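# Replace the box lid and put both apples on the plate

## Task

Set the lid back onto the box, and finish with both apples resting on the plate.

## Robot and tools

Robot: two arms, left_arm and right_arm, each with a two-finger parallel gripper and a wrist camera. Bases in the scene frame: left_arm at (-0.005, +0.269, 0) m, right_arm at (-0.045, -0.342, 0) m, each turned very slightly about z. Cameras: cam_low (a fixed stand behind the arms), cam_left_wrist and cam_right_wrist, all 672x504.

Scene frame: origin at table-top height, halfway between the nominal bases. +z is up, +x points out over the table, and left_arm sits on the +y side. Arm names do not match left and right in the images. Printed hand positions and orientations use this frame and may be off by a few centimetres, more at long reach. Gripper axes: the fingers point along its +z and close along its y. end_effector_position is the spot between the finger pads, just short of the tips.

execute_actions(actions, cameras): actions is a list of actions. Each action is a table of 1 to 15 rows, one row per 1/30 s step. A short table repeats its last row until step 15. Every row is one flat list of 14 numbers, each in [-1, 1], covering both arms: left_arm dx, dy, dz, rx, ry, rz, opening, then right_arm in the same order. The six pose numbers are an offset, not a pose. They count from that arm's Hand target as it stood when the action began, along that Hand target's own axes. Every row counts from that same start, not from the row before, and the next action starts over from the new Hand target, so sending the same offset twice moves the arm twice. Scale: 1.0 equals 0.6 m for dx, dy, dz and 180 degrees for the rotation vector rx, ry, rz. Send six zeros to leave an arm's pose alone. The opening is absolute: +1 fully open (pad gap about 87 mm), 0 about 31 to 49 mm, -1 closed. Always send the opening each gripper should keep, because 0 is a real command. An empty actions list returns images and full readings. cameras takes a list of names, ["all"], or [].

move(target, speed, blend, opening_speed, blocking, cameras): target is one 14-number row laid out like an action row, or a list of up to 15 such rows. Every row's offsets count from the Hand targets at the start of the move, not from the row before. The gripper follows a straight line there. speed is in m/s, from 0.002 to 2.9 with default 0.25, and turning is capped at twice that in rad/s. It can be one number or one per target. blend, in metres, rounds the corners at intermediate targets; 0 means stop at each. opening_speed is how fast the opening changes per second on the -1..+1 scale, 0.2 or more. blocking=false returns after about 0.5 s while the move keeps running. A move is capped at 10 s. Paths do not avoid obstacles or the other arm. Faster moves stray further and hit harder, and a target set well beyond a contact point presses harder. The result carries a move: line with the ending (done, off_target, moving, held, fault) and any limits (paced = pose clipped, held = steps withheld).

wait(seconds): 0 to 3600; lets the scene run without sending anything new. stop(): brakes a running move. zoom_image(camera, region): region is [x0, y0, x1, y1] in pixels of that camera's latest image, at most 504 by 504. read_manual(section): licence texts only. finished_scene(scene): ends the current scene for good, with scene given as that scene's number. The goal must still hold with the robot let go. After ending scene 1, make no more calls in that reply.

Results: end_effector_position (m) and end_effector_quat_wxyz; Hand target, the last commanded pose after clipping, which the next offsets start from; grip_measured on the same scale as the opening command; Tool commands; joint positions, velocities and torques; motor temperatures. The gripper often comes to rest short of or below its Hand target, or tilted, because of friction and gravity, so check after each motion and send the remaining offset or correct the tilt. A tiny motion may not happen at all, or may go sideways. Orientation commands are clipped to within 40 degrees of the current orientation at each step.

Gripping: to hold something, command an opening roughly 0.04 below the grip_measured reading at first contact. Each pad pushes with up to about 20 N.

Avoid: knocking anything off the table or leaving it off the table; dropping parts or letting go of them while they move; hitting fixed or heavy objects; fast closing; letting the grippers, wrist cameras or fingers of the two arms touch (even a moderate press can fail the task); straining a camera cable; paths that pass close to an arm's own base (route around it); long pushes against things that cannot move or holding stretched out for long. Motors heat up this way: 75 °C gives MOTOR HOT, 90 °C folds that arm away for the rest of the scene, and 100 °C makes it go limp. To end a push, command the target back past the gripper. Loose objects may sometimes get a small push from outside.

Each tool is called after ">>>" by a JSON object that holds its "api" and its "payload", one argument or row to a line.

## Session

>>> {"api": "execute_actions", "payload": {
  "actions": []
}}

Scene clock: 0.00 s.
left_arm: end_effector_position=(+0.2860, +0.2424, +0.2125) grip_measured=+1.000 end_effector_quat_wxyz=(+0.670, -0.089, +0.732, -0.090) | right_arm: end_effector_position=(+0.2119, -0.2309, +0.1133) grip_measured=+1.000 end_effector_quat_wxyz=(+0.489, +0.075, +0.865, +0.086)
Joint positions: left_arm=[-0.151 0.554 0.401 0.066 -0.102 -0.264 1] | right_arm=[0.641 0.842 0.475 -0.23 0.446 0.545 1]
Joint velocities: within noise
Joint torques (N m): no reading
Motor temperatures (°C): left_arm=[17 24 21 20 18 19 20] | right_arm=[17 20 20 21 17 21 18]
Heat: left arm: 24 °C; right arm: 21 °C.
Hand target: left_arm +0.2871, +0.2423, +0.2219; +0.678, -0.089, +0.724, -0.092 | right_arm +0.2122, -0.2310, +0.1153; +0.490, +0.076, +0.864, +0.085
Tool commands: left_gripper/opening=+1.0 right_gripper/opening=+1.0

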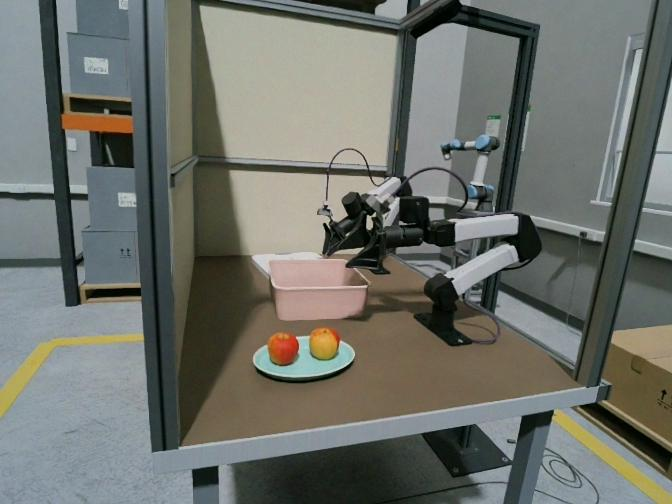

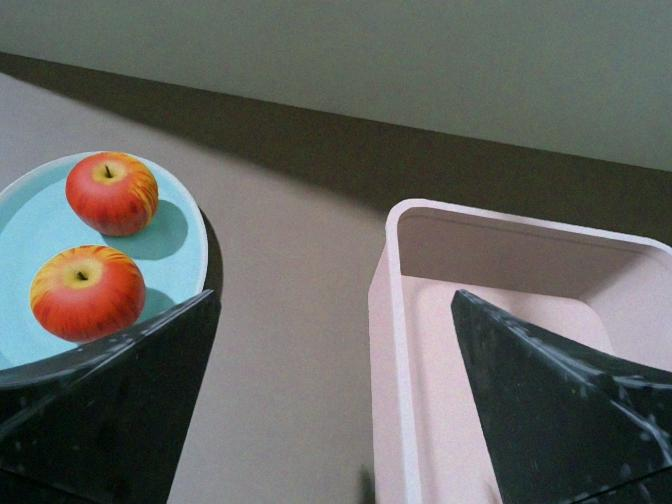

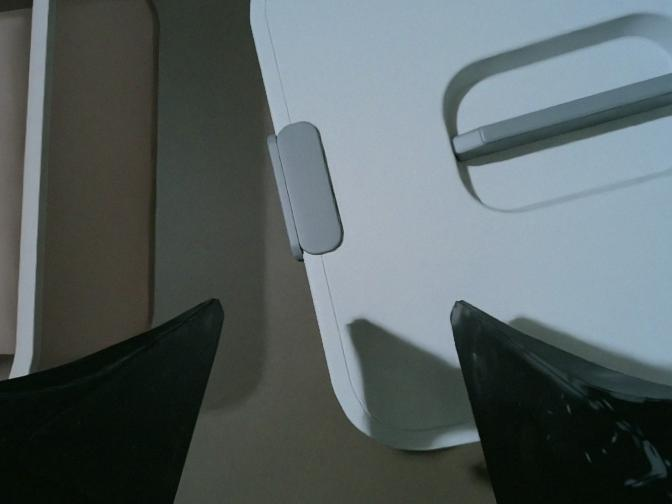

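>>> {"api": "move", "payload": {
  "target": [-0.098,-0.25,-0.112,0,0,0,1,-0.225,-0.113,-0.108,0,0,0,1],
  "cameras": ["all"]
}}

Scene clock: 36.67 s.
left_arm: end_effector_position=(+0.2242, +0.1120, +0.3062) grip_measured=+1.000 end_effector_quat_wxyz=(+0.675, -0.071, +0.730, -0.082) | right_arm: end_effector_position=(+0.2221, -0.3303, +0.2390) grip_measured=+1.000 end_effector_quat_wxyz=(+0.489, +0.080, +0.864, +0.085)
Joint positions: left_arm=[-1.226 0.817 0.85 -0.225 -1.16 -0.394 1] | right_arm=[-0.039 0.82 0.961 -0.677 -0.13 0.189 1]
Joint torques (N m): left_arm=[-0.23 -0.39 9.32 1.54 -0.32 -0.08] | right_arm=[-0.57 0.27 9.43 1.69 -0.01 -0.21]
Motor temperatures (°C): left_arm=[17 24 28 25 18 19 20] | right_arm=[17 20 24 24 17 21 18]
Heat: left arm: 28 °C; right arm: 24 °C.
Hand target: left_arm +0.2244, +0.1128, +0.3209; +0.678, -0.089, +0.724, -0.092 | right_arm +0.2220, -0.3307, +0.2457; +0.490, +0.076, +0.864, +0.085
Off the commanded pose: left_arm 0.015 m, 2 deg | right_arm 0.007 m, 1 deg.
move: off_target (left_arm)

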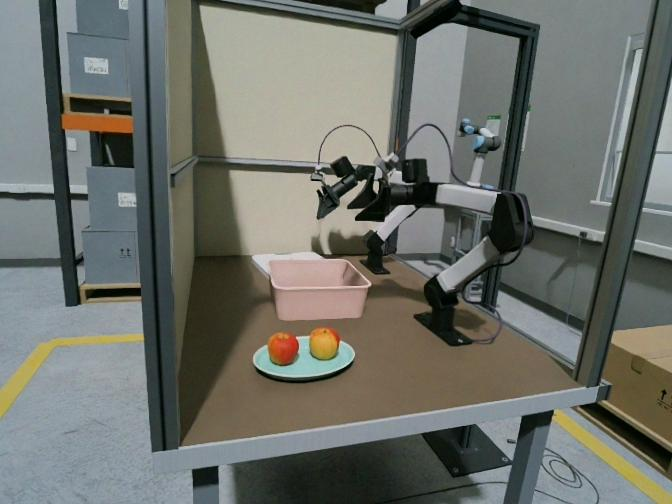

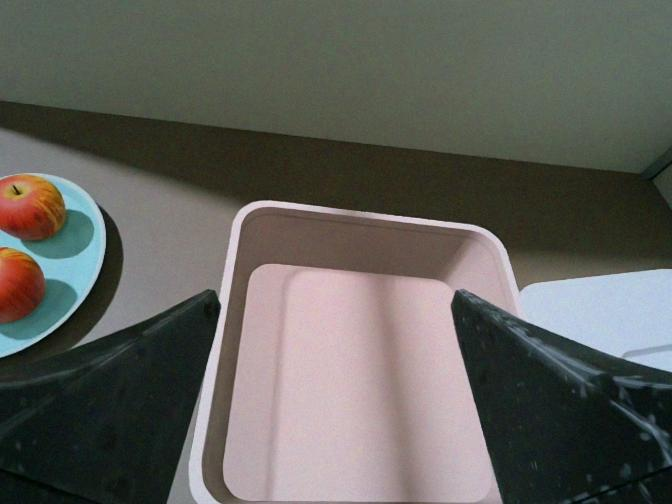

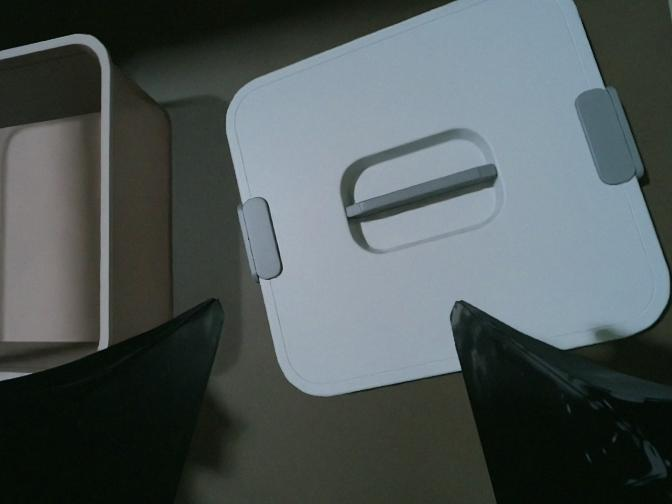

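>>> {"api": "move", "payload": {
  "target": [0.021,-0.097,0.052,0,0.2,0,1,0.026,-0.075,0.207,-0.25,0.291,-0.553,1],
  "cameras": ["all"],
  "speed": 0.4
}}

Scene clock: 108.03 s.
left_arm: end_effector_position=(+0.2524, +0.0543, +0.3111) grip_measured=+1.000 end_effector_quat_wxyz=(+0.418, -0.046, +0.902, -0.102) | right_arm: end_effector_position=(+0.3187, -0.3624, +0.1625) grip_measured=+1.000 end_effector_quat_wxyz=(-0.014, +0.767, -0.642, +0.010)
Joint positions: left_arm=[-0.916 1.383 1.7 -1.127 -0.517 -0.77 1] | right_arm=[0.085 1.883 1.83 -1.485 -0.007 -1.693 1]
Joint torques (N m): left_arm=[0.73 -4.46 8.34 1.53 -0.1 -0.13] | right_arm=[0.35 -7.21 8.02 0.04 0.06 -0.18]
Motor temperatures (°C): left_arm=[17 24 39 25 18 19 20] | right_arm=[17 20 27 25 17 21 18]
Heat: left arm: 39 °C; right arm: 27 °C.
Hand target: left_arm +0.2551, +0.0530, +0.3215; +0.421, -0.056, +0.898, -0.115 | right_arm +0.3186, -0.3621, +0.1598; +0.000, +0.772, -0.636, +0.000
Off the commanded pose: left_arm 0.011 m, 2 deg | right_arm 0.003 m, 2 deg.
move: off_target (left_arm)

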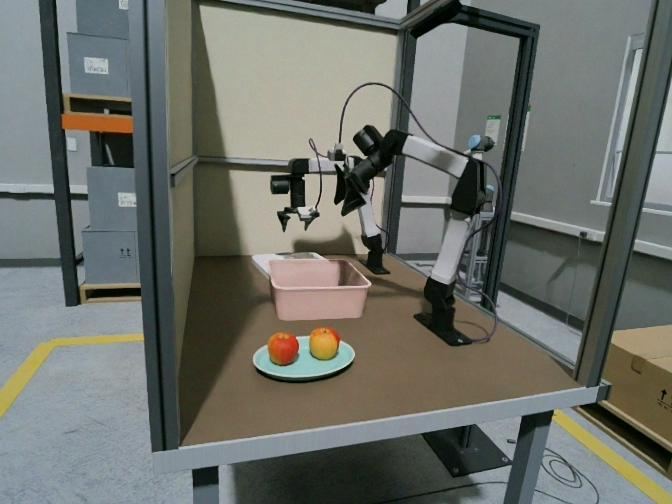

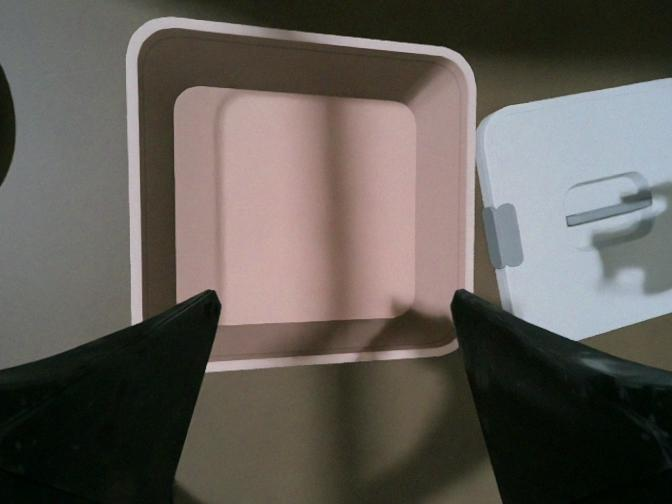

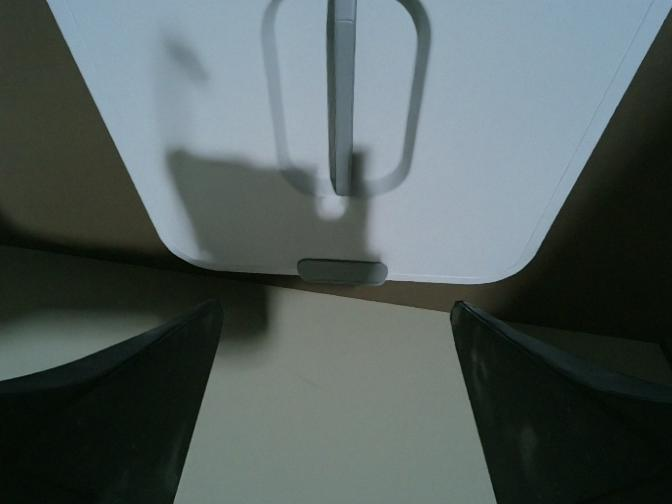

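>>> {"api": "move", "payload": {
  "target": [-0.008,0.543,-0.129,0,0,0,1,0,0,0.18,0,0,0,0],
  "cameras": ["all"],
  "speed": 0.3
}}

>>> {"api": "zoom_image", "payload": {
  "camera": "cam_right_wrist",
  "region": [168, 100, 504, 352]
}}

Scene clock: 152.03 s.
left_arm: end_effector_position=(+0.1954, +0.3786, +0.2801) grip_measured=+1.000 end_effector_quat_wxyz=(+0.408, -0.064, +0.902, -0.121) | right_arm: end_effector_position=(+0.3235, -0.3623, +0.0646) grip_measured=+0.000 end_effector_quat_wxyz=(-0.016, +0.767, -0.641, +0.013)
Joint positions: left_arm=[0.962 1.225 1.518 -1.466 0.808 0.684 1] | right_arm=[0.085 1.896 1.458 -1.092 -0.006 -1.694 0.5]
Joint torques (N m): left_arm=[1.2 -2.5 7.88 0.87 0.58 0.1] | right_arm=[0.44 -7.71 4.34 0.31 0.11 -0.22]
Heat: left arm: 35 °C; right arm: 26 °C.
Hand target: left_arm +0.1971, +0.3814, +0.2904; +0.421, -0.056, +0.898, -0.115 | right_arm +0.3189, -0.3621, +0.0519; -0.001, +0.772, -0.636, +0.000
Off the commanded pose: left_arm 0.011 m, 2 deg | right_arm 0.014 m, 2 deg.
move: off_target (left_arm, right_arm)

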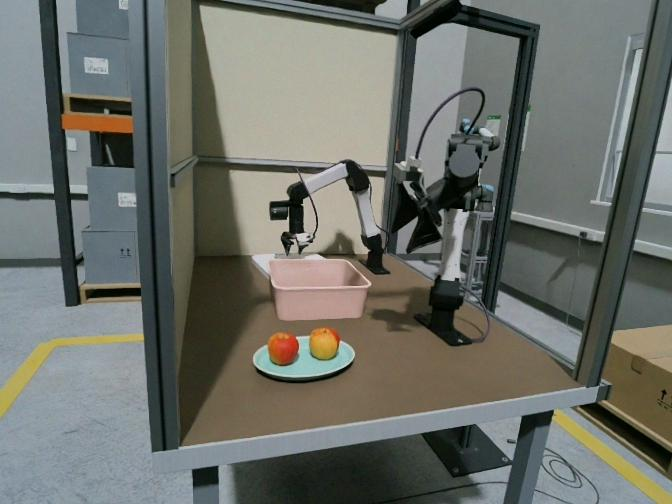

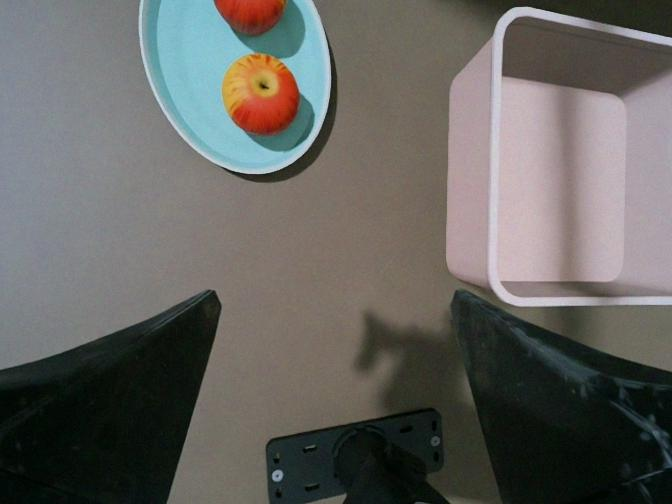

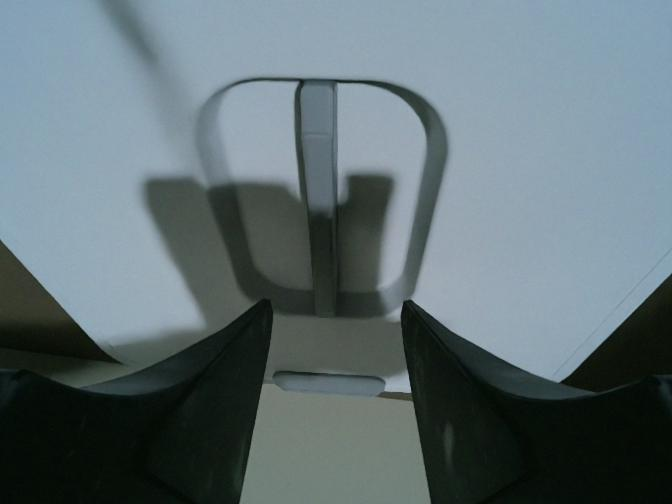

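Scaled by 1.500 from the camera's image (finer frame: 960x720).

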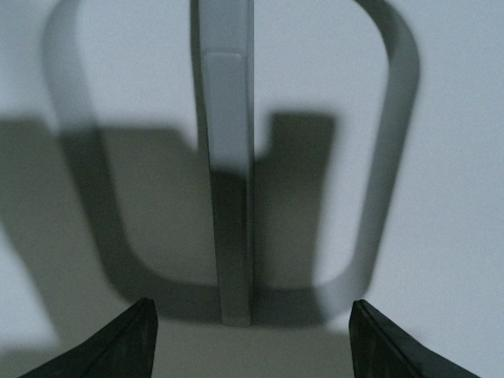

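>>> {"api": "move", "payload": {
  "target": [0,0,0,0,0,0,1,0.007,0.01,0.05,0,0,0,0],
  "cameras": ["cam_right_wrist"],
  "speed": 0.1
}}

Scene clock: 165.80 s.
left_arm: end_effector_position=(+0.1953, +0.3785, +0.2801) grip_measured=+1.000 end_effector_quat_wxyz=(+0.408, -0.064, +0.902, -0.122) | right_arm: end_effector_position=(+0.3193, -0.3645, +0.0338) grip_measured=+0.000 end_effector_quat_wxyz=(-0.015, +0.769, -0.639, +0.012)
Joint positions: left_arm=[0.962 1.225 1.518 -1.467 0.808 0.684 1] | right_arm=[0.08 1.911 1.352 -0.973 -0.006 -1.706 0.5]
Joint torques (N m): left_arm=[0.92 -2.29 8.01 0.93 0.63 0.12] | right_arm=[-0.31 -7.6 4.34 0.33 -0.05 -0.19]
Heat: left arm: 36 °C; right arm: 26 °C.
Hand target: left_arm +0.1971, +0.3813, +0.2904; +0.421, -0.056, +0.898, -0.115 | right_arm +0.3137, -0.3674, +0.0218; +0.000, +0.772, -0.636, +0.000
Off the commanded pose: left_arm 0.011 m, 2 deg | right_arm 0.013 m, 2 deg.
move: off_target (right_arm)

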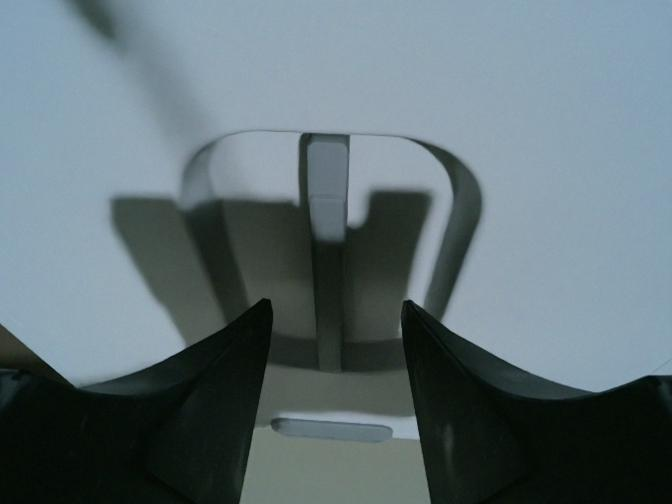

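>>> {"api": "move", "payload": {
  "target": [
    [0,0,0,0,0,0,1,0.001,0.004,0.015,0,0,0,0],
    [0,0,0,0,0,0,1,0.001,0.004,0.015,0,0,0,-1]
  ],
  "cameras": ["cam_right_wrist"],
  "speed": 0.06,
  "opening_speed": 1
}}

Scene clock: 175.73 s.
left_arm: end_effector_position=(+0.1953, +0.3785, +0.2801) grip_measured=+1.000 end_effector_quat_wxyz=(+0.408, -0.064, +0.902, -0.122) | right_arm: end_effector_position=(+0.3192, -0.3654, +0.0267) grip_measured=-0.742 end_effector_quat_wxyz=(-0.018, +0.770, -0.638, +0.016)
Joint positions: left_arm=[0.962 1.225 1.518 -1.467 0.808 0.684 1] | right_arm=[0.078 1.911 1.322 -0.933 -0.005 -1.71 0.129]
Joint torques (N m): left_arm=[0.95 -2.35 7.77 0.91 0.66 0.15] | right_arm=[-0.5 -7.24 4.3 0.34 0.05 -0.17]
Heat: left arm: 37 °C; right arm: 26 °C.
Hand target: left_arm +0.1971, +0.3813, +0.2904; +0.421, -0.056, +0.898, -0.115 | right_arm +0.3115, -0.3684, +0.0128; +0.000, +0.772, -0.636, +0.000
Off the commanded pose: left_arm 0.011 m, 2 deg | right_arm 0.016 m, 3 deg.
move: off_target (right_arm); target 2's new opening was sent with right_arm's hand 0.016 m and 3 deg from that target

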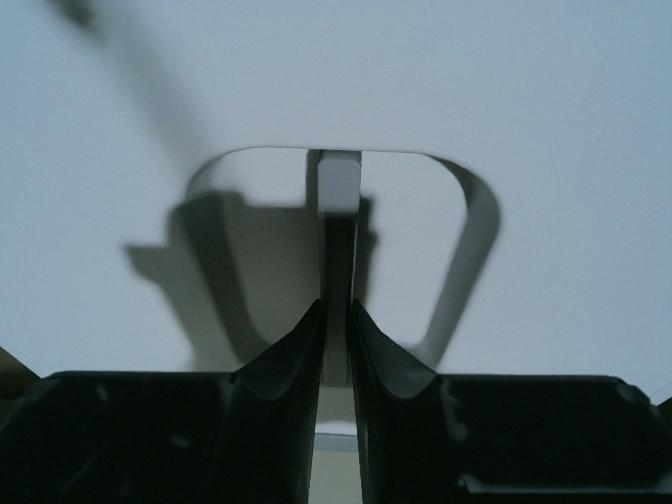

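>>> {"api": "move", "payload": {
  "target": [
    [0,0,0,0,0,0,1,0,0,-0.3,0,0,0,-1],
    [0,0,0,0,0,0,1,-0.641,-0.137,-0.3,0,0,0.058,-1]
  ],
  "cameras": ["all"],
  "speed": 0.2,
  "blend": [0.03,0]
}}

Scene clock: 191.43 s.
left_arm: end_effector_position=(+0.1953, +0.3785, +0.2801) grip_measured=+1.000 end_effector_quat_wxyz=(+0.408, -0.064, +0.902, -0.122) | right_arm: end_effector_position=(+0.3108, +0.0187, +0.1930) grip_measured=-0.743 end_effector_quat_wxyz=(-0.216, +0.721, -0.658, +0.007)
Joint positions: left_arm=[0.962 1.225 1.518 -1.467 0.808 0.684 1] | right_arm=[0.892 2.446 2.833 -1.523 0.027 -0.808 0.128]
Joint torques (N m): left_arm=[0.94 -2.48 7.82 0.86 0.65 0.15] | right_arm=[-0.13 -12.1 8.47 1.3 0.05 0.11]
Motor temperatures (°C): left_arm=[17 24 38 24 18 19 20] | right_arm=[17 25 26 23 17 21 18]
Heat: left arm: 38 °C; right arm: 26 °C.
Hand target: left_arm +0.1971, +0.3813, +0.2904; +0.421, -0.056, +0.898, -0.115 | right_arm +0.3182, +0.0248, +0.1929; -0.001, +0.711, -0.703, +0.000
Off the commanded pose: left_arm 0.011 m, 2 deg | right_arm 0.010 m, 25 deg.
elbow stopped short (right arm): the move would have taken joint 3 (elbow) straighter than the controller allows.
move: off_target (right_arm)

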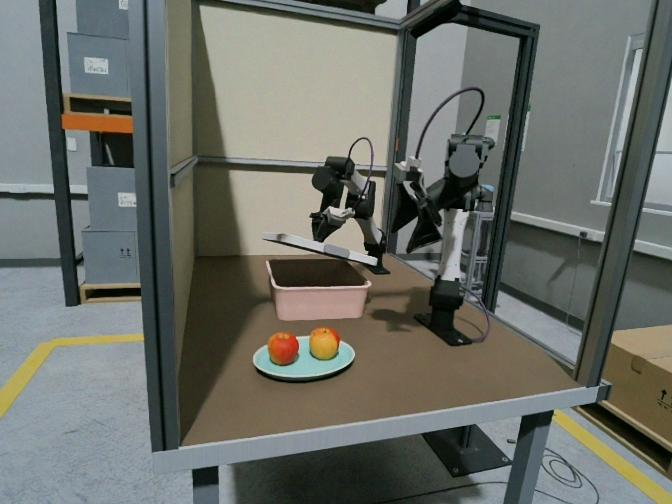

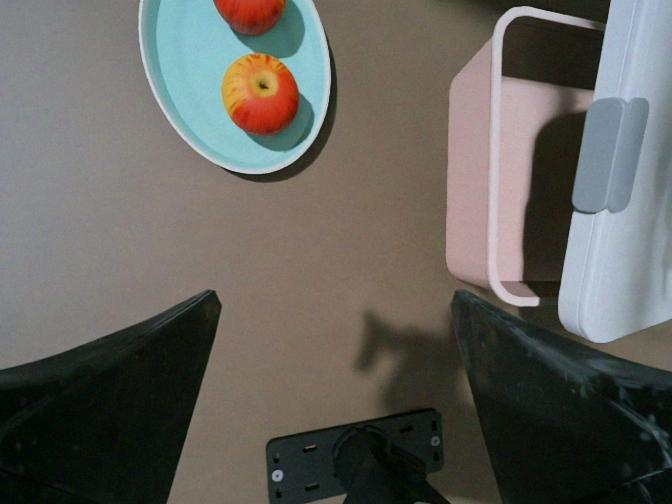

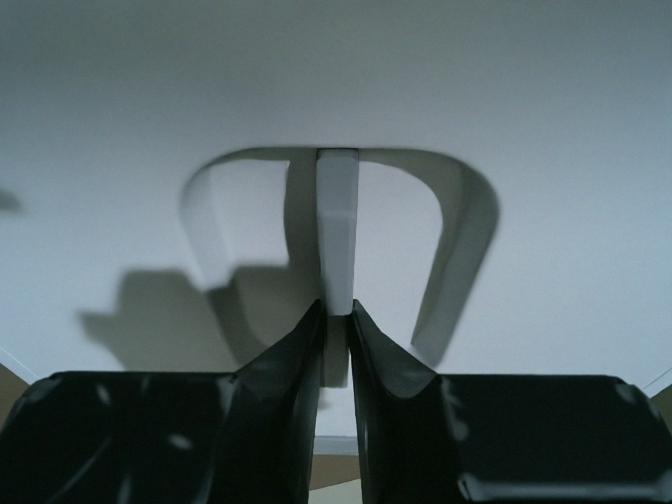

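>>> {"api": "move", "payload": {
  "target": [
    [0,0,0,0,0,0,1,0.707,0.104,0,0,0,0,-1],
    [0.084,-0.288,0.313,-0.076,0.278,0.037,0.6,0.707,0.104,0,0,0,0,-1]
  ],
  "cameras": ["all"],
  "speed": [0.25,0.35],
  "blend": [0.05,0]
}}

Scene clock: 256.03 s.
left_arm: end_effector_position=(+0.3057, +0.1739, +0.1705) grip_measured=+0.600 end_effector_quat_wxyz=(+0.006, +0.004, +1.000, -0.010) | right_arm: end_effector_position=(+0.2764, -0.3981, +0.1818) grip_measured=-0.743 end_effector_quat_wxyz=(-0.015, +0.708, -0.706, +0.010)
Joint positions: left_arm=[-0.292 1.943 1.947 -1.559 0.016 -0.248 0.8] | right_arm=[-0.019 1.752 1.745 -1.528 -0.009 -1.622 0.128]
Joint torques (N m): left_arm=[-0.12 -11.33 7.9 0.25 -0.14 -0.13] | right_arm=[-0.24 -12.38 4.72 -0.12 0.07 -0.16]
Motor temperatures (°C): left_arm=[17 24 39 24 18 19 20] | right_arm=[17 37 27 24 17 21 19]
Heat: left arm: 39 °C; right arm: 37 °C.
Hand target: left_arm +0.3102, +0.1745, +0.1805; +0.000, +0.000, +1.000, +0.000 | right_arm +0.2603, -0.4001, +0.1927; +0.000, +0.711, -0.703, +0.000
Off the commanded pose: left_arm 0.011 m, 1 deg | right_arm 0.019 m, 2 deg.
joint sent to its limit (left arm) — joint 4 (wrist pitch), lower limit. The joint targets are off in orientation, not in position.
joint sent to its limit (right arm) — joint 4 (wrist pitch), lower limit. The joint targets still meet the commanded pose.
move: off_target (left_arm, right_arm); target 2's new opening was sent with left_arm's hand 0.011 m and 1 deg from that target

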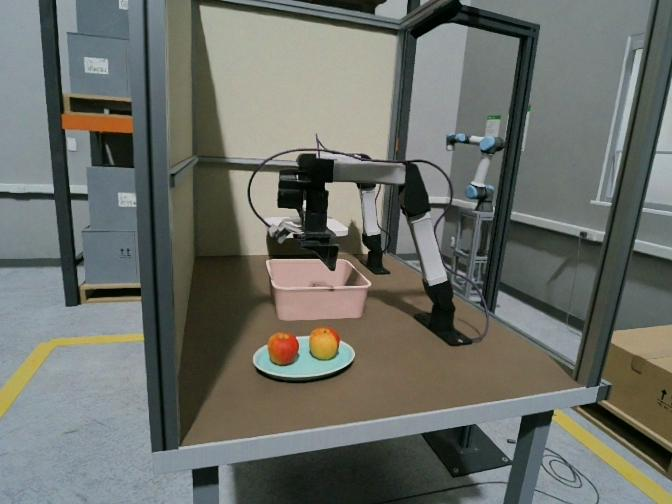

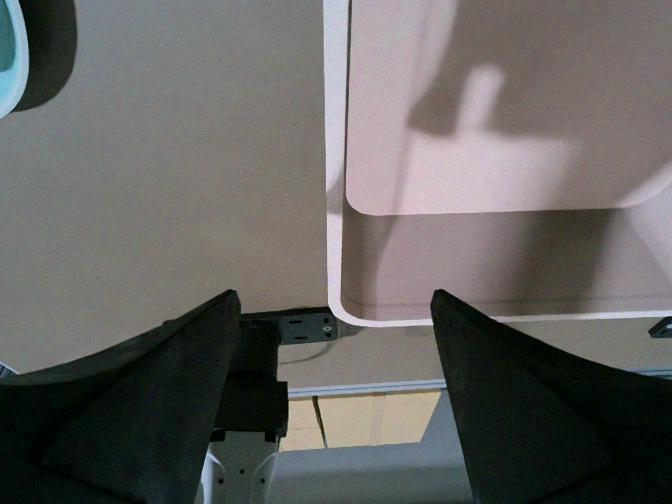

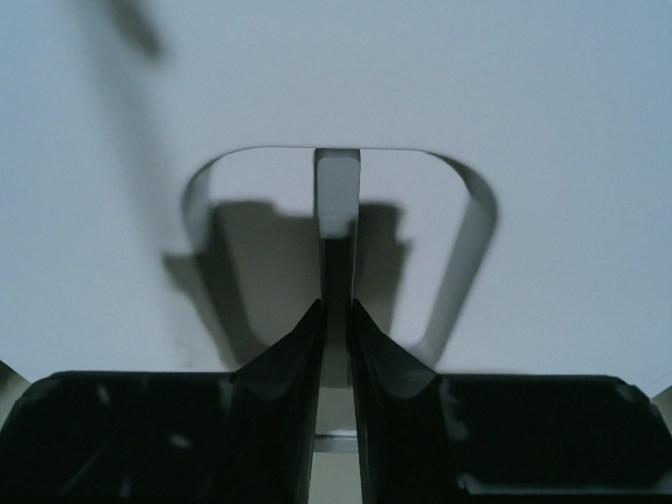

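>>> {"api": "move", "payload": {
  "target": [
    [0,0,0.142,0,0,0,0.6,0,0,0,0,0,0,-1],
    [0,0,0.142,0,0,0,-1,0,0,0,0,0,0,-1]
  ],
  "cameras": ["all"],
  "speed": 0.15,
  "opening_speed": 1.5
}}

Scene clock: 265.73 s.
left_arm: end_effector_position=(+0.3086, +0.1735, +0.1003) grip_measured=-0.652 end_effector_quat_wxyz=(-0.003, +0.003, +1.000, -0.007) | right_arm: end_effector_position=(+0.2764, -0.3981, +0.1818) grip_measured=-0.743 end_effector_quat_wxyz=(-0.015, +0.708, -0.706, +0.010)
Joint positions: left_arm=[-0.292 1.944 1.665 -1.294 0.014 -0.25 0.174] | right_arm=[-0.019 1.752 1.745 -1.528 -0.009 -1.622 0.128]
Joint torques (N m): left_arm=[-0.28 -10.54 4.21 0.55 -0.15 -0.06] | right_arm=[-0.2 -12.72 4.63 -0.11 0.13 -0.17]
Heat: left arm: 38 °C; right arm: 37 °C.
Hand target: left_arm +0.3102, +0.1746, +0.0954; +0.000, +0.000, +1.000, +0.000 | right_arm +0.2603, -0.4001, +0.1927; +0.000, +0.711, -0.703, +0.000
Off the commanded pose: left_arm 0.005 m, 1 deg | right_arm 0.020 m, 2 deg.
joint sent to its limit (right arm) — joint 4 (wrist pitch), lower limit. The joint targets still meet the commanded pose.
move: done

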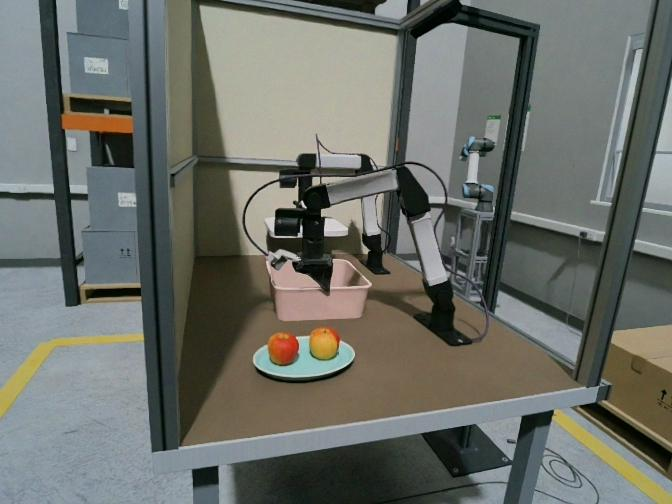

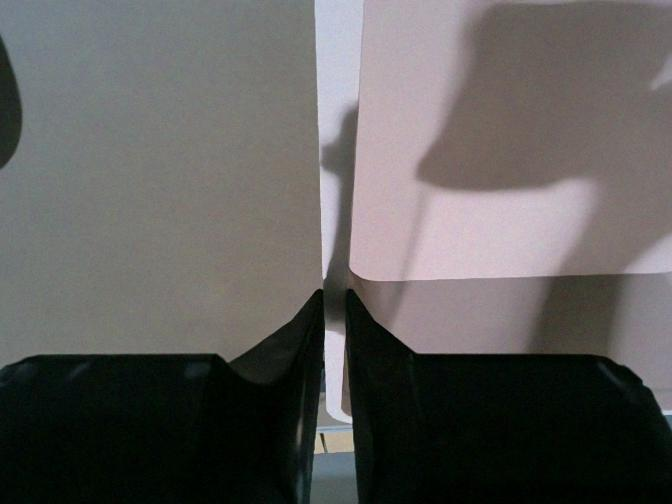

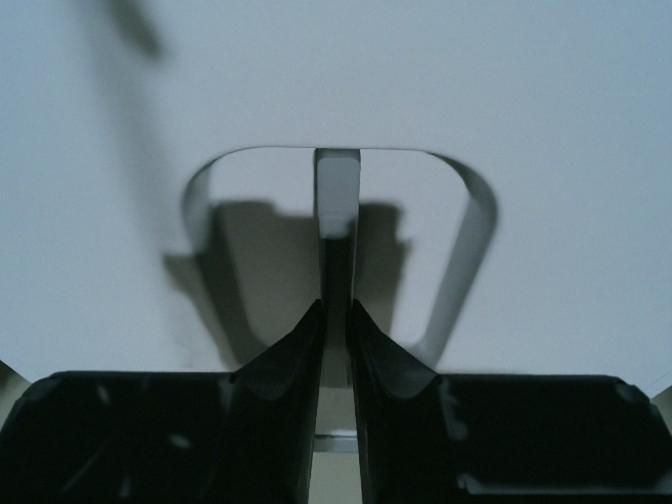

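>>> {"api": "move", "payload": {
  "target": [0.1,-0.26,0,0,0,0,-1,0,0,0,0,0,0,-1],
  "cameras": ["all"],
  "speed": 0.12
}}

Scene clock: 275.90 s.
left_arm: end_effector_position=(+0.2474, +0.0237, +0.0995) grip_measured=-0.652 end_effector_quat_wxyz=(-0.001, +0.002, +1.000, -0.004) | right_arm: end_effector_position=(+0.2764, -0.3981, +0.1818) grip_measured=-0.743 end_effector_quat_wxyz=(-0.015, +0.708, -0.706, +0.010)
Joint positions: left_arm=[-0.728 1.999 1.74 -1.308 0.008 -0.687 0.174] | right_arm=[-0.019 1.752 1.745 -1.528 -0.009 -1.622 0.128]
Joint torques (N m): left_arm=[-0.9 -8.53 7.31 0.39 -0.12 -0.18] | right_arm=[-0.01 -12.41 4.57 -0.18 0.1 -0.17]
Heat: left arm: 37 °C; right arm: 37 °C.
Hand target: left_arm +0.2503, +0.0185, +0.0953; +0.000, +0.000, +1.000, +0.000 | right_arm +0.2603, -0.4001, +0.1927; +0.000, +0.711, -0.703, +0.000
Off the commanded pose: left_arm 0.007 m, 1 deg | right_arm 0.020 m, 2 deg.
joint sent to its limit (right arm) — joint 4 (wrist pitch), lower limit. The joint targets still meet the commanded pose.
move: done

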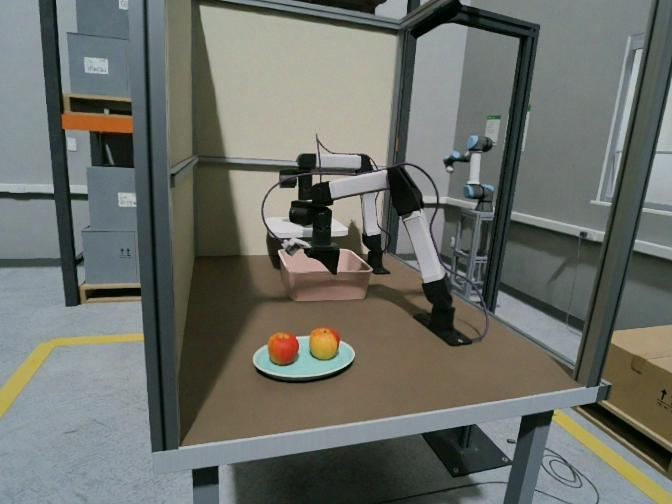

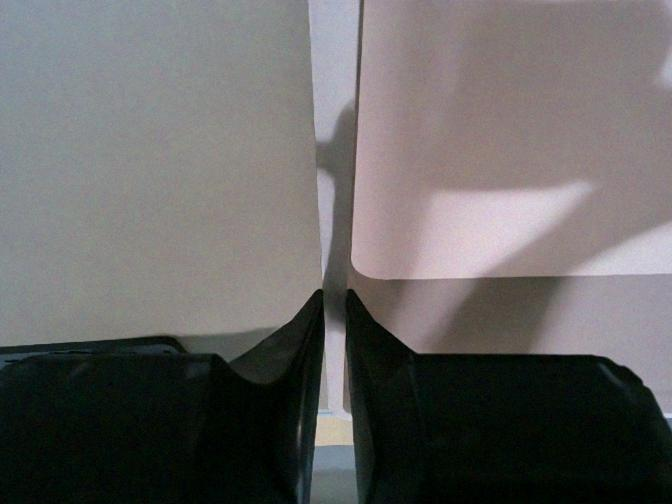

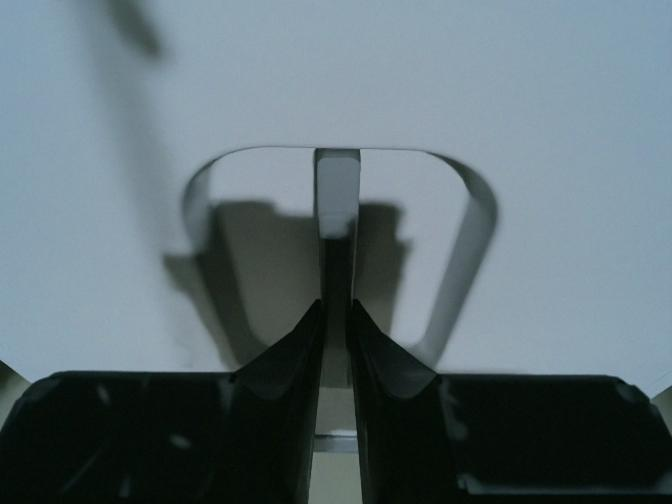

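>>> {"api": "move", "payload": {
  "target": [
    [0,0,0,0,0,0,0.3,0,0,0,0,0,0,-1],
    [0,0,-0.14,0,0,0,0.3,0,0,0,0,0,0,-1],
    [0.05,-0.03,-0.375,0.076,-0.278,-0.037,0.3,0,0,0,0,0,0,-1]
  ],
  "cameras": ["all"],
  "speed": 0.25,
  "blend": [0,0.03,0]
}}

Scene clock: 290.47 s.
left_arm: end_effector_position=(+0.2202, -0.0005, +0.3137) grip_measured=+0.300 end_effector_quat_wxyz=(+0.409, -0.047, +0.905, -0.103) | right_arm: end_effector_position=(+0.2764, -0.3981, +0.1818) grip_measured=-0.743 end_effector_quat_wxyz=(-0.015, +0.708, -0.706, +0.010)
Joint positions: left_arm=[-1.133 1.537 1.882 -1.281 -0.643 -0.982 0.65] | right_arm=[-0.019 1.752 1.745 -1.528 -0.009 -1.622 0.128]
Joint torques (N m): left_arm=[-0.57 -8.92 4.04 1.6 -0.58 -0.06] | right_arm=[-0.2 -12.59 4.62 -0.14 0.1 -0.19]
Motor temperatures (°C): left_arm=[17 29 35 23 18 19 21] | right_arm=[17 37 26 23 17 21 19]
Heat: left arm: 35 °C; right arm: 37 °C.
Hand target: left_arm +0.2204, +0.0002, +0.3202; +0.421, -0.056, +0.898, -0.115 | right_arm +0.2603, -0.4001, +0.1927; +0.000, +0.711, -0.703, +0.000
Off the commanded pose: left_arm 0.007 m, 2 deg | right_arm 0.020 m, 2 deg.
joint sent to its limit (right arm) — joint 4 (wrist pitch), lower limit. The joint targets still meet the commanded pose.
move: done

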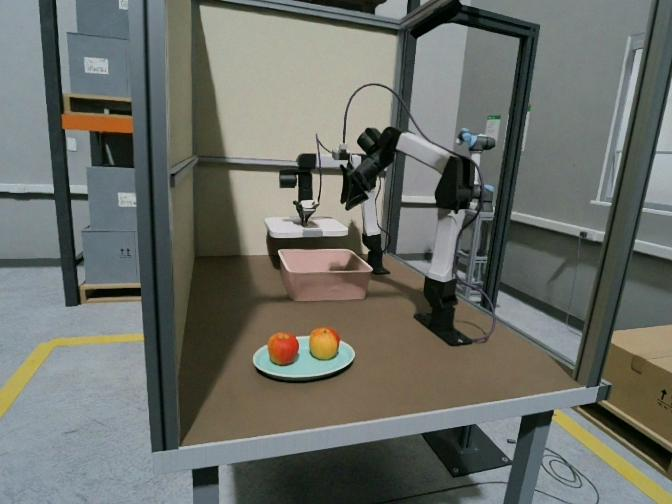

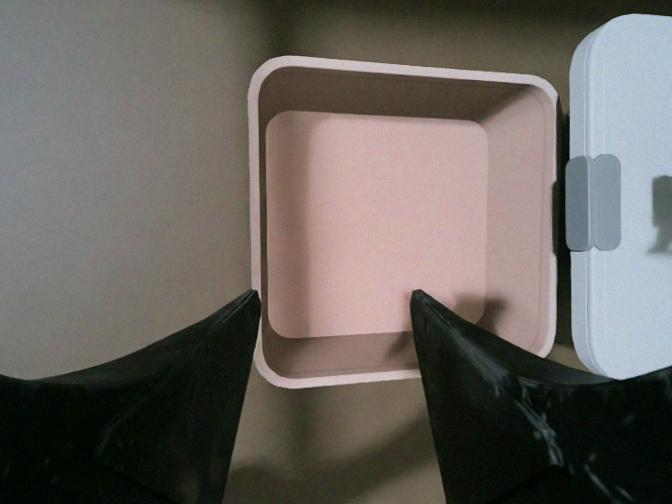

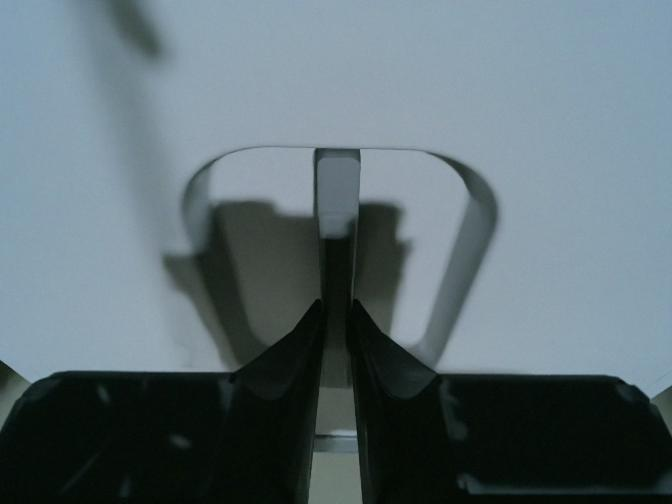

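>>> {"api": "move", "payload": {
  "target": [
    [-0.034,0.322,-0.091,0,0,0,0.3,0,0,0,0,0,0,-1],
    [-0.034,0.322,-0.091,0,0,0,0.3,-0.463,0,0.018,0,0,0,-1]
  ],
  "cameras": ["all"],
  "speed": [0.35,0.2],
  "blend": [0.03,0]
}}

Scene clock: 311.27 s.
left_arm: end_effector_position=(+0.1859, +0.2014, +0.3221) grip_measured=+0.300 end_effector_quat_wxyz=(+0.421, -0.060, +0.898, -0.114) | right_arm: end_effector_position=(+0.2582, -0.1177, +0.1804) grip_measured=-0.743 end_effector_quat_wxyz=(-0.060, +0.717, -0.695, +0.004)
Joint positions: left_arm=[-0.406 0.916 1.5 -1.26 -0.136 -0.438 0.65] | right_arm=[0.752 2.011 2.09 -1.528 -0.001 -0.88 0.128]
Joint torques (N m): left_arm=[0.77 0.51 3.41 1.97 -0.04 0.11] | right_arm=[-0.28 -9.33 8.81 0.06 0.09 0.09]
Heat: left arm: 34 °C; right arm: 37 °C.
Hand target: left_arm +0.1905, +0.1999, +0.3203; +0.422, -0.056, +0.898, -0.115 | right_arm +0.2574, -0.1223, +0.1821; -0.001, +0.711, -0.703, +0.000
Off the commanded pose: left_arm 0.005 m, 0 deg | right_arm 0.005 m, 7 deg.
joint sent to its limit (right arm) — joint 4 (wrist pitch), lower limit. The joint targets are off in orientation, not in position.
move: off_target (right_arm)

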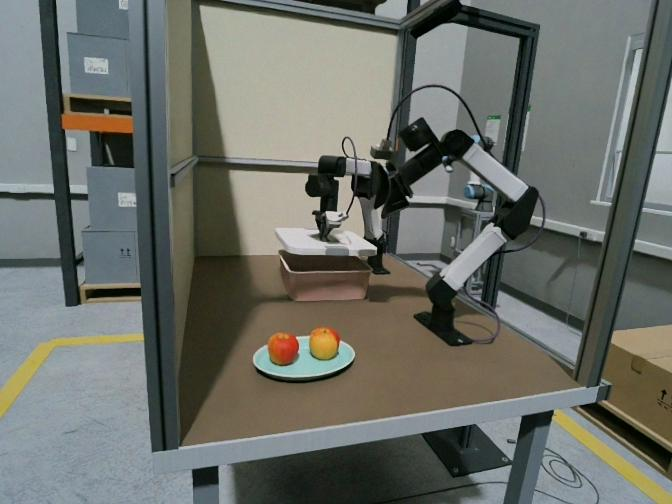

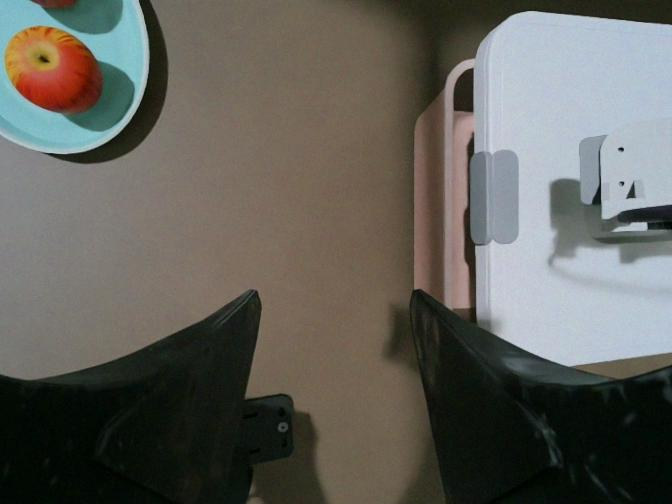

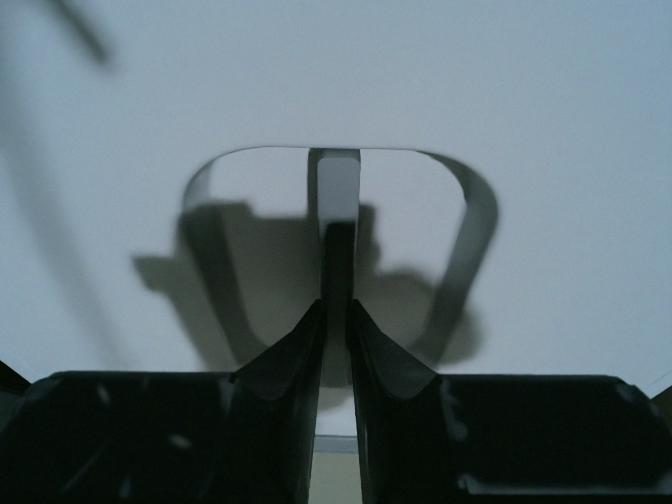

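>>> {"api": "move", "payload": {
  "target": [0,0,0,0,0,0,0.3,0.006,-0.006,0.045,0,0,0,-1],
  "cameras": ["all"],
  "speed": 0.1
}}

>>> {"api": "zoom_image", "payload": {
  "camera": "cam_low",
  "region": [240, 200, 408, 326]
}}

>>> {"api": "zoom_image", "payload": {
  "camera": "cam_left_wrist",
  "region": [392, 0, 672, 400]
}}

Scene clock: 323.30 s.
left_arm: end_effector_position=(+0.1859, +0.2014, +0.3221) grip_measured=+0.300 end_effector_quat_wxyz=(+0.421, -0.060, +0.898, -0.114) | right_arm: end_effector_position=(+0.2645, -0.1205, +0.1574) grip_measured=-0.743 end_effector_quat_wxyz=(-0.028, +0.712, -0.702, +0.002)
Joint positions: left_arm=[-0.406 0.916 1.5 -1.26 -0.136 -0.438 0.65] | right_arm=[0.736 2.076 2.09 -1.528 -0.001 -0.879 0.128]
Joint torques (N m): left_arm=[0.79 0.51 3.59 2.01 0.05 0.09] | right_arm=[-0.16 -9.69 7.41 0.03 -0.01 -0.05]
Heat: left arm: 33 °C; right arm: 34 °C.
Hand target: left_arm +0.1905, +0.1999, +0.3203; +0.422, -0.056, +0.898, -0.115 | right_arm +0.2610, -0.1258, +0.1550; -0.001, +0.711, -0.703, +0.000
Off the commanded pose: left_arm 0.005 m, 0 deg | right_arm 0.007 m, 3 deg.
joint sent to its limit (right arm) — joint 4 (wrist pitch), lower limit. The joint targets still meet the commanded pose.
move: off_target (right_arm)

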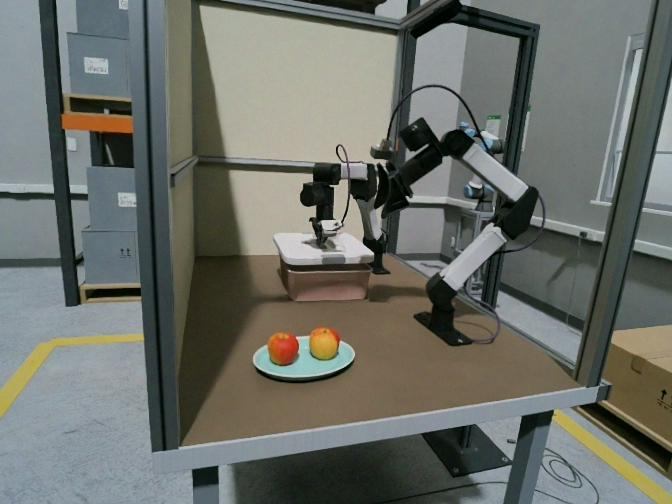

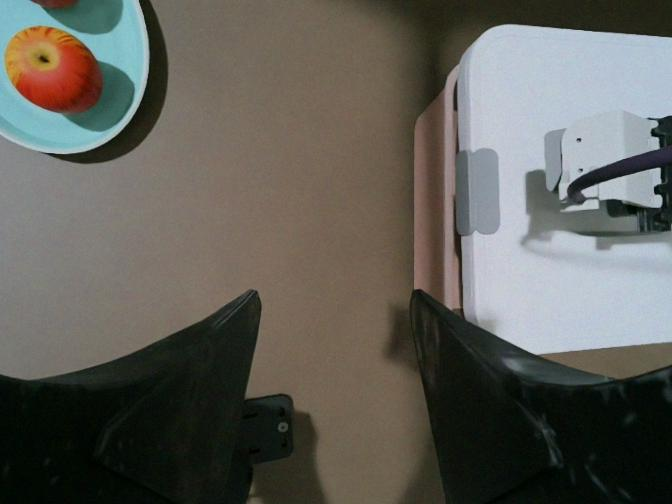

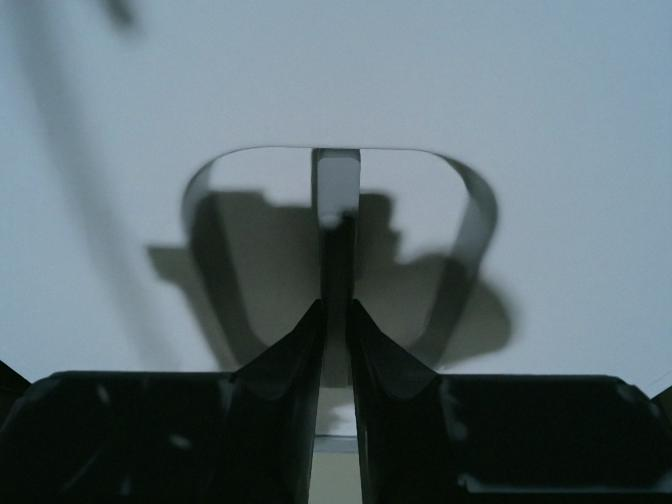

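Scaled by 3.000 from the camera's image (finer frame: 960x720).

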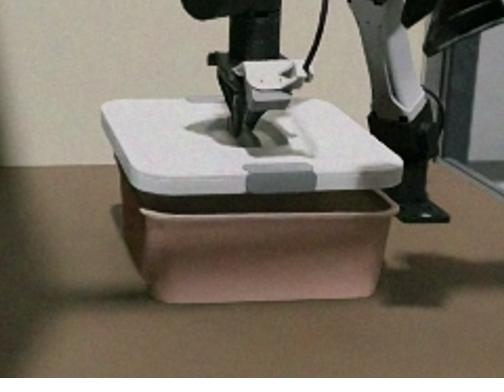

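Scaled by 1.260 from the camera's image (finer frame: 960x720).

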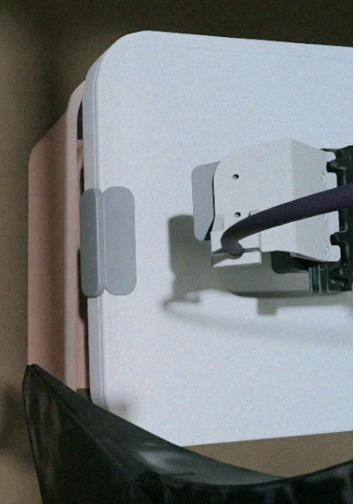

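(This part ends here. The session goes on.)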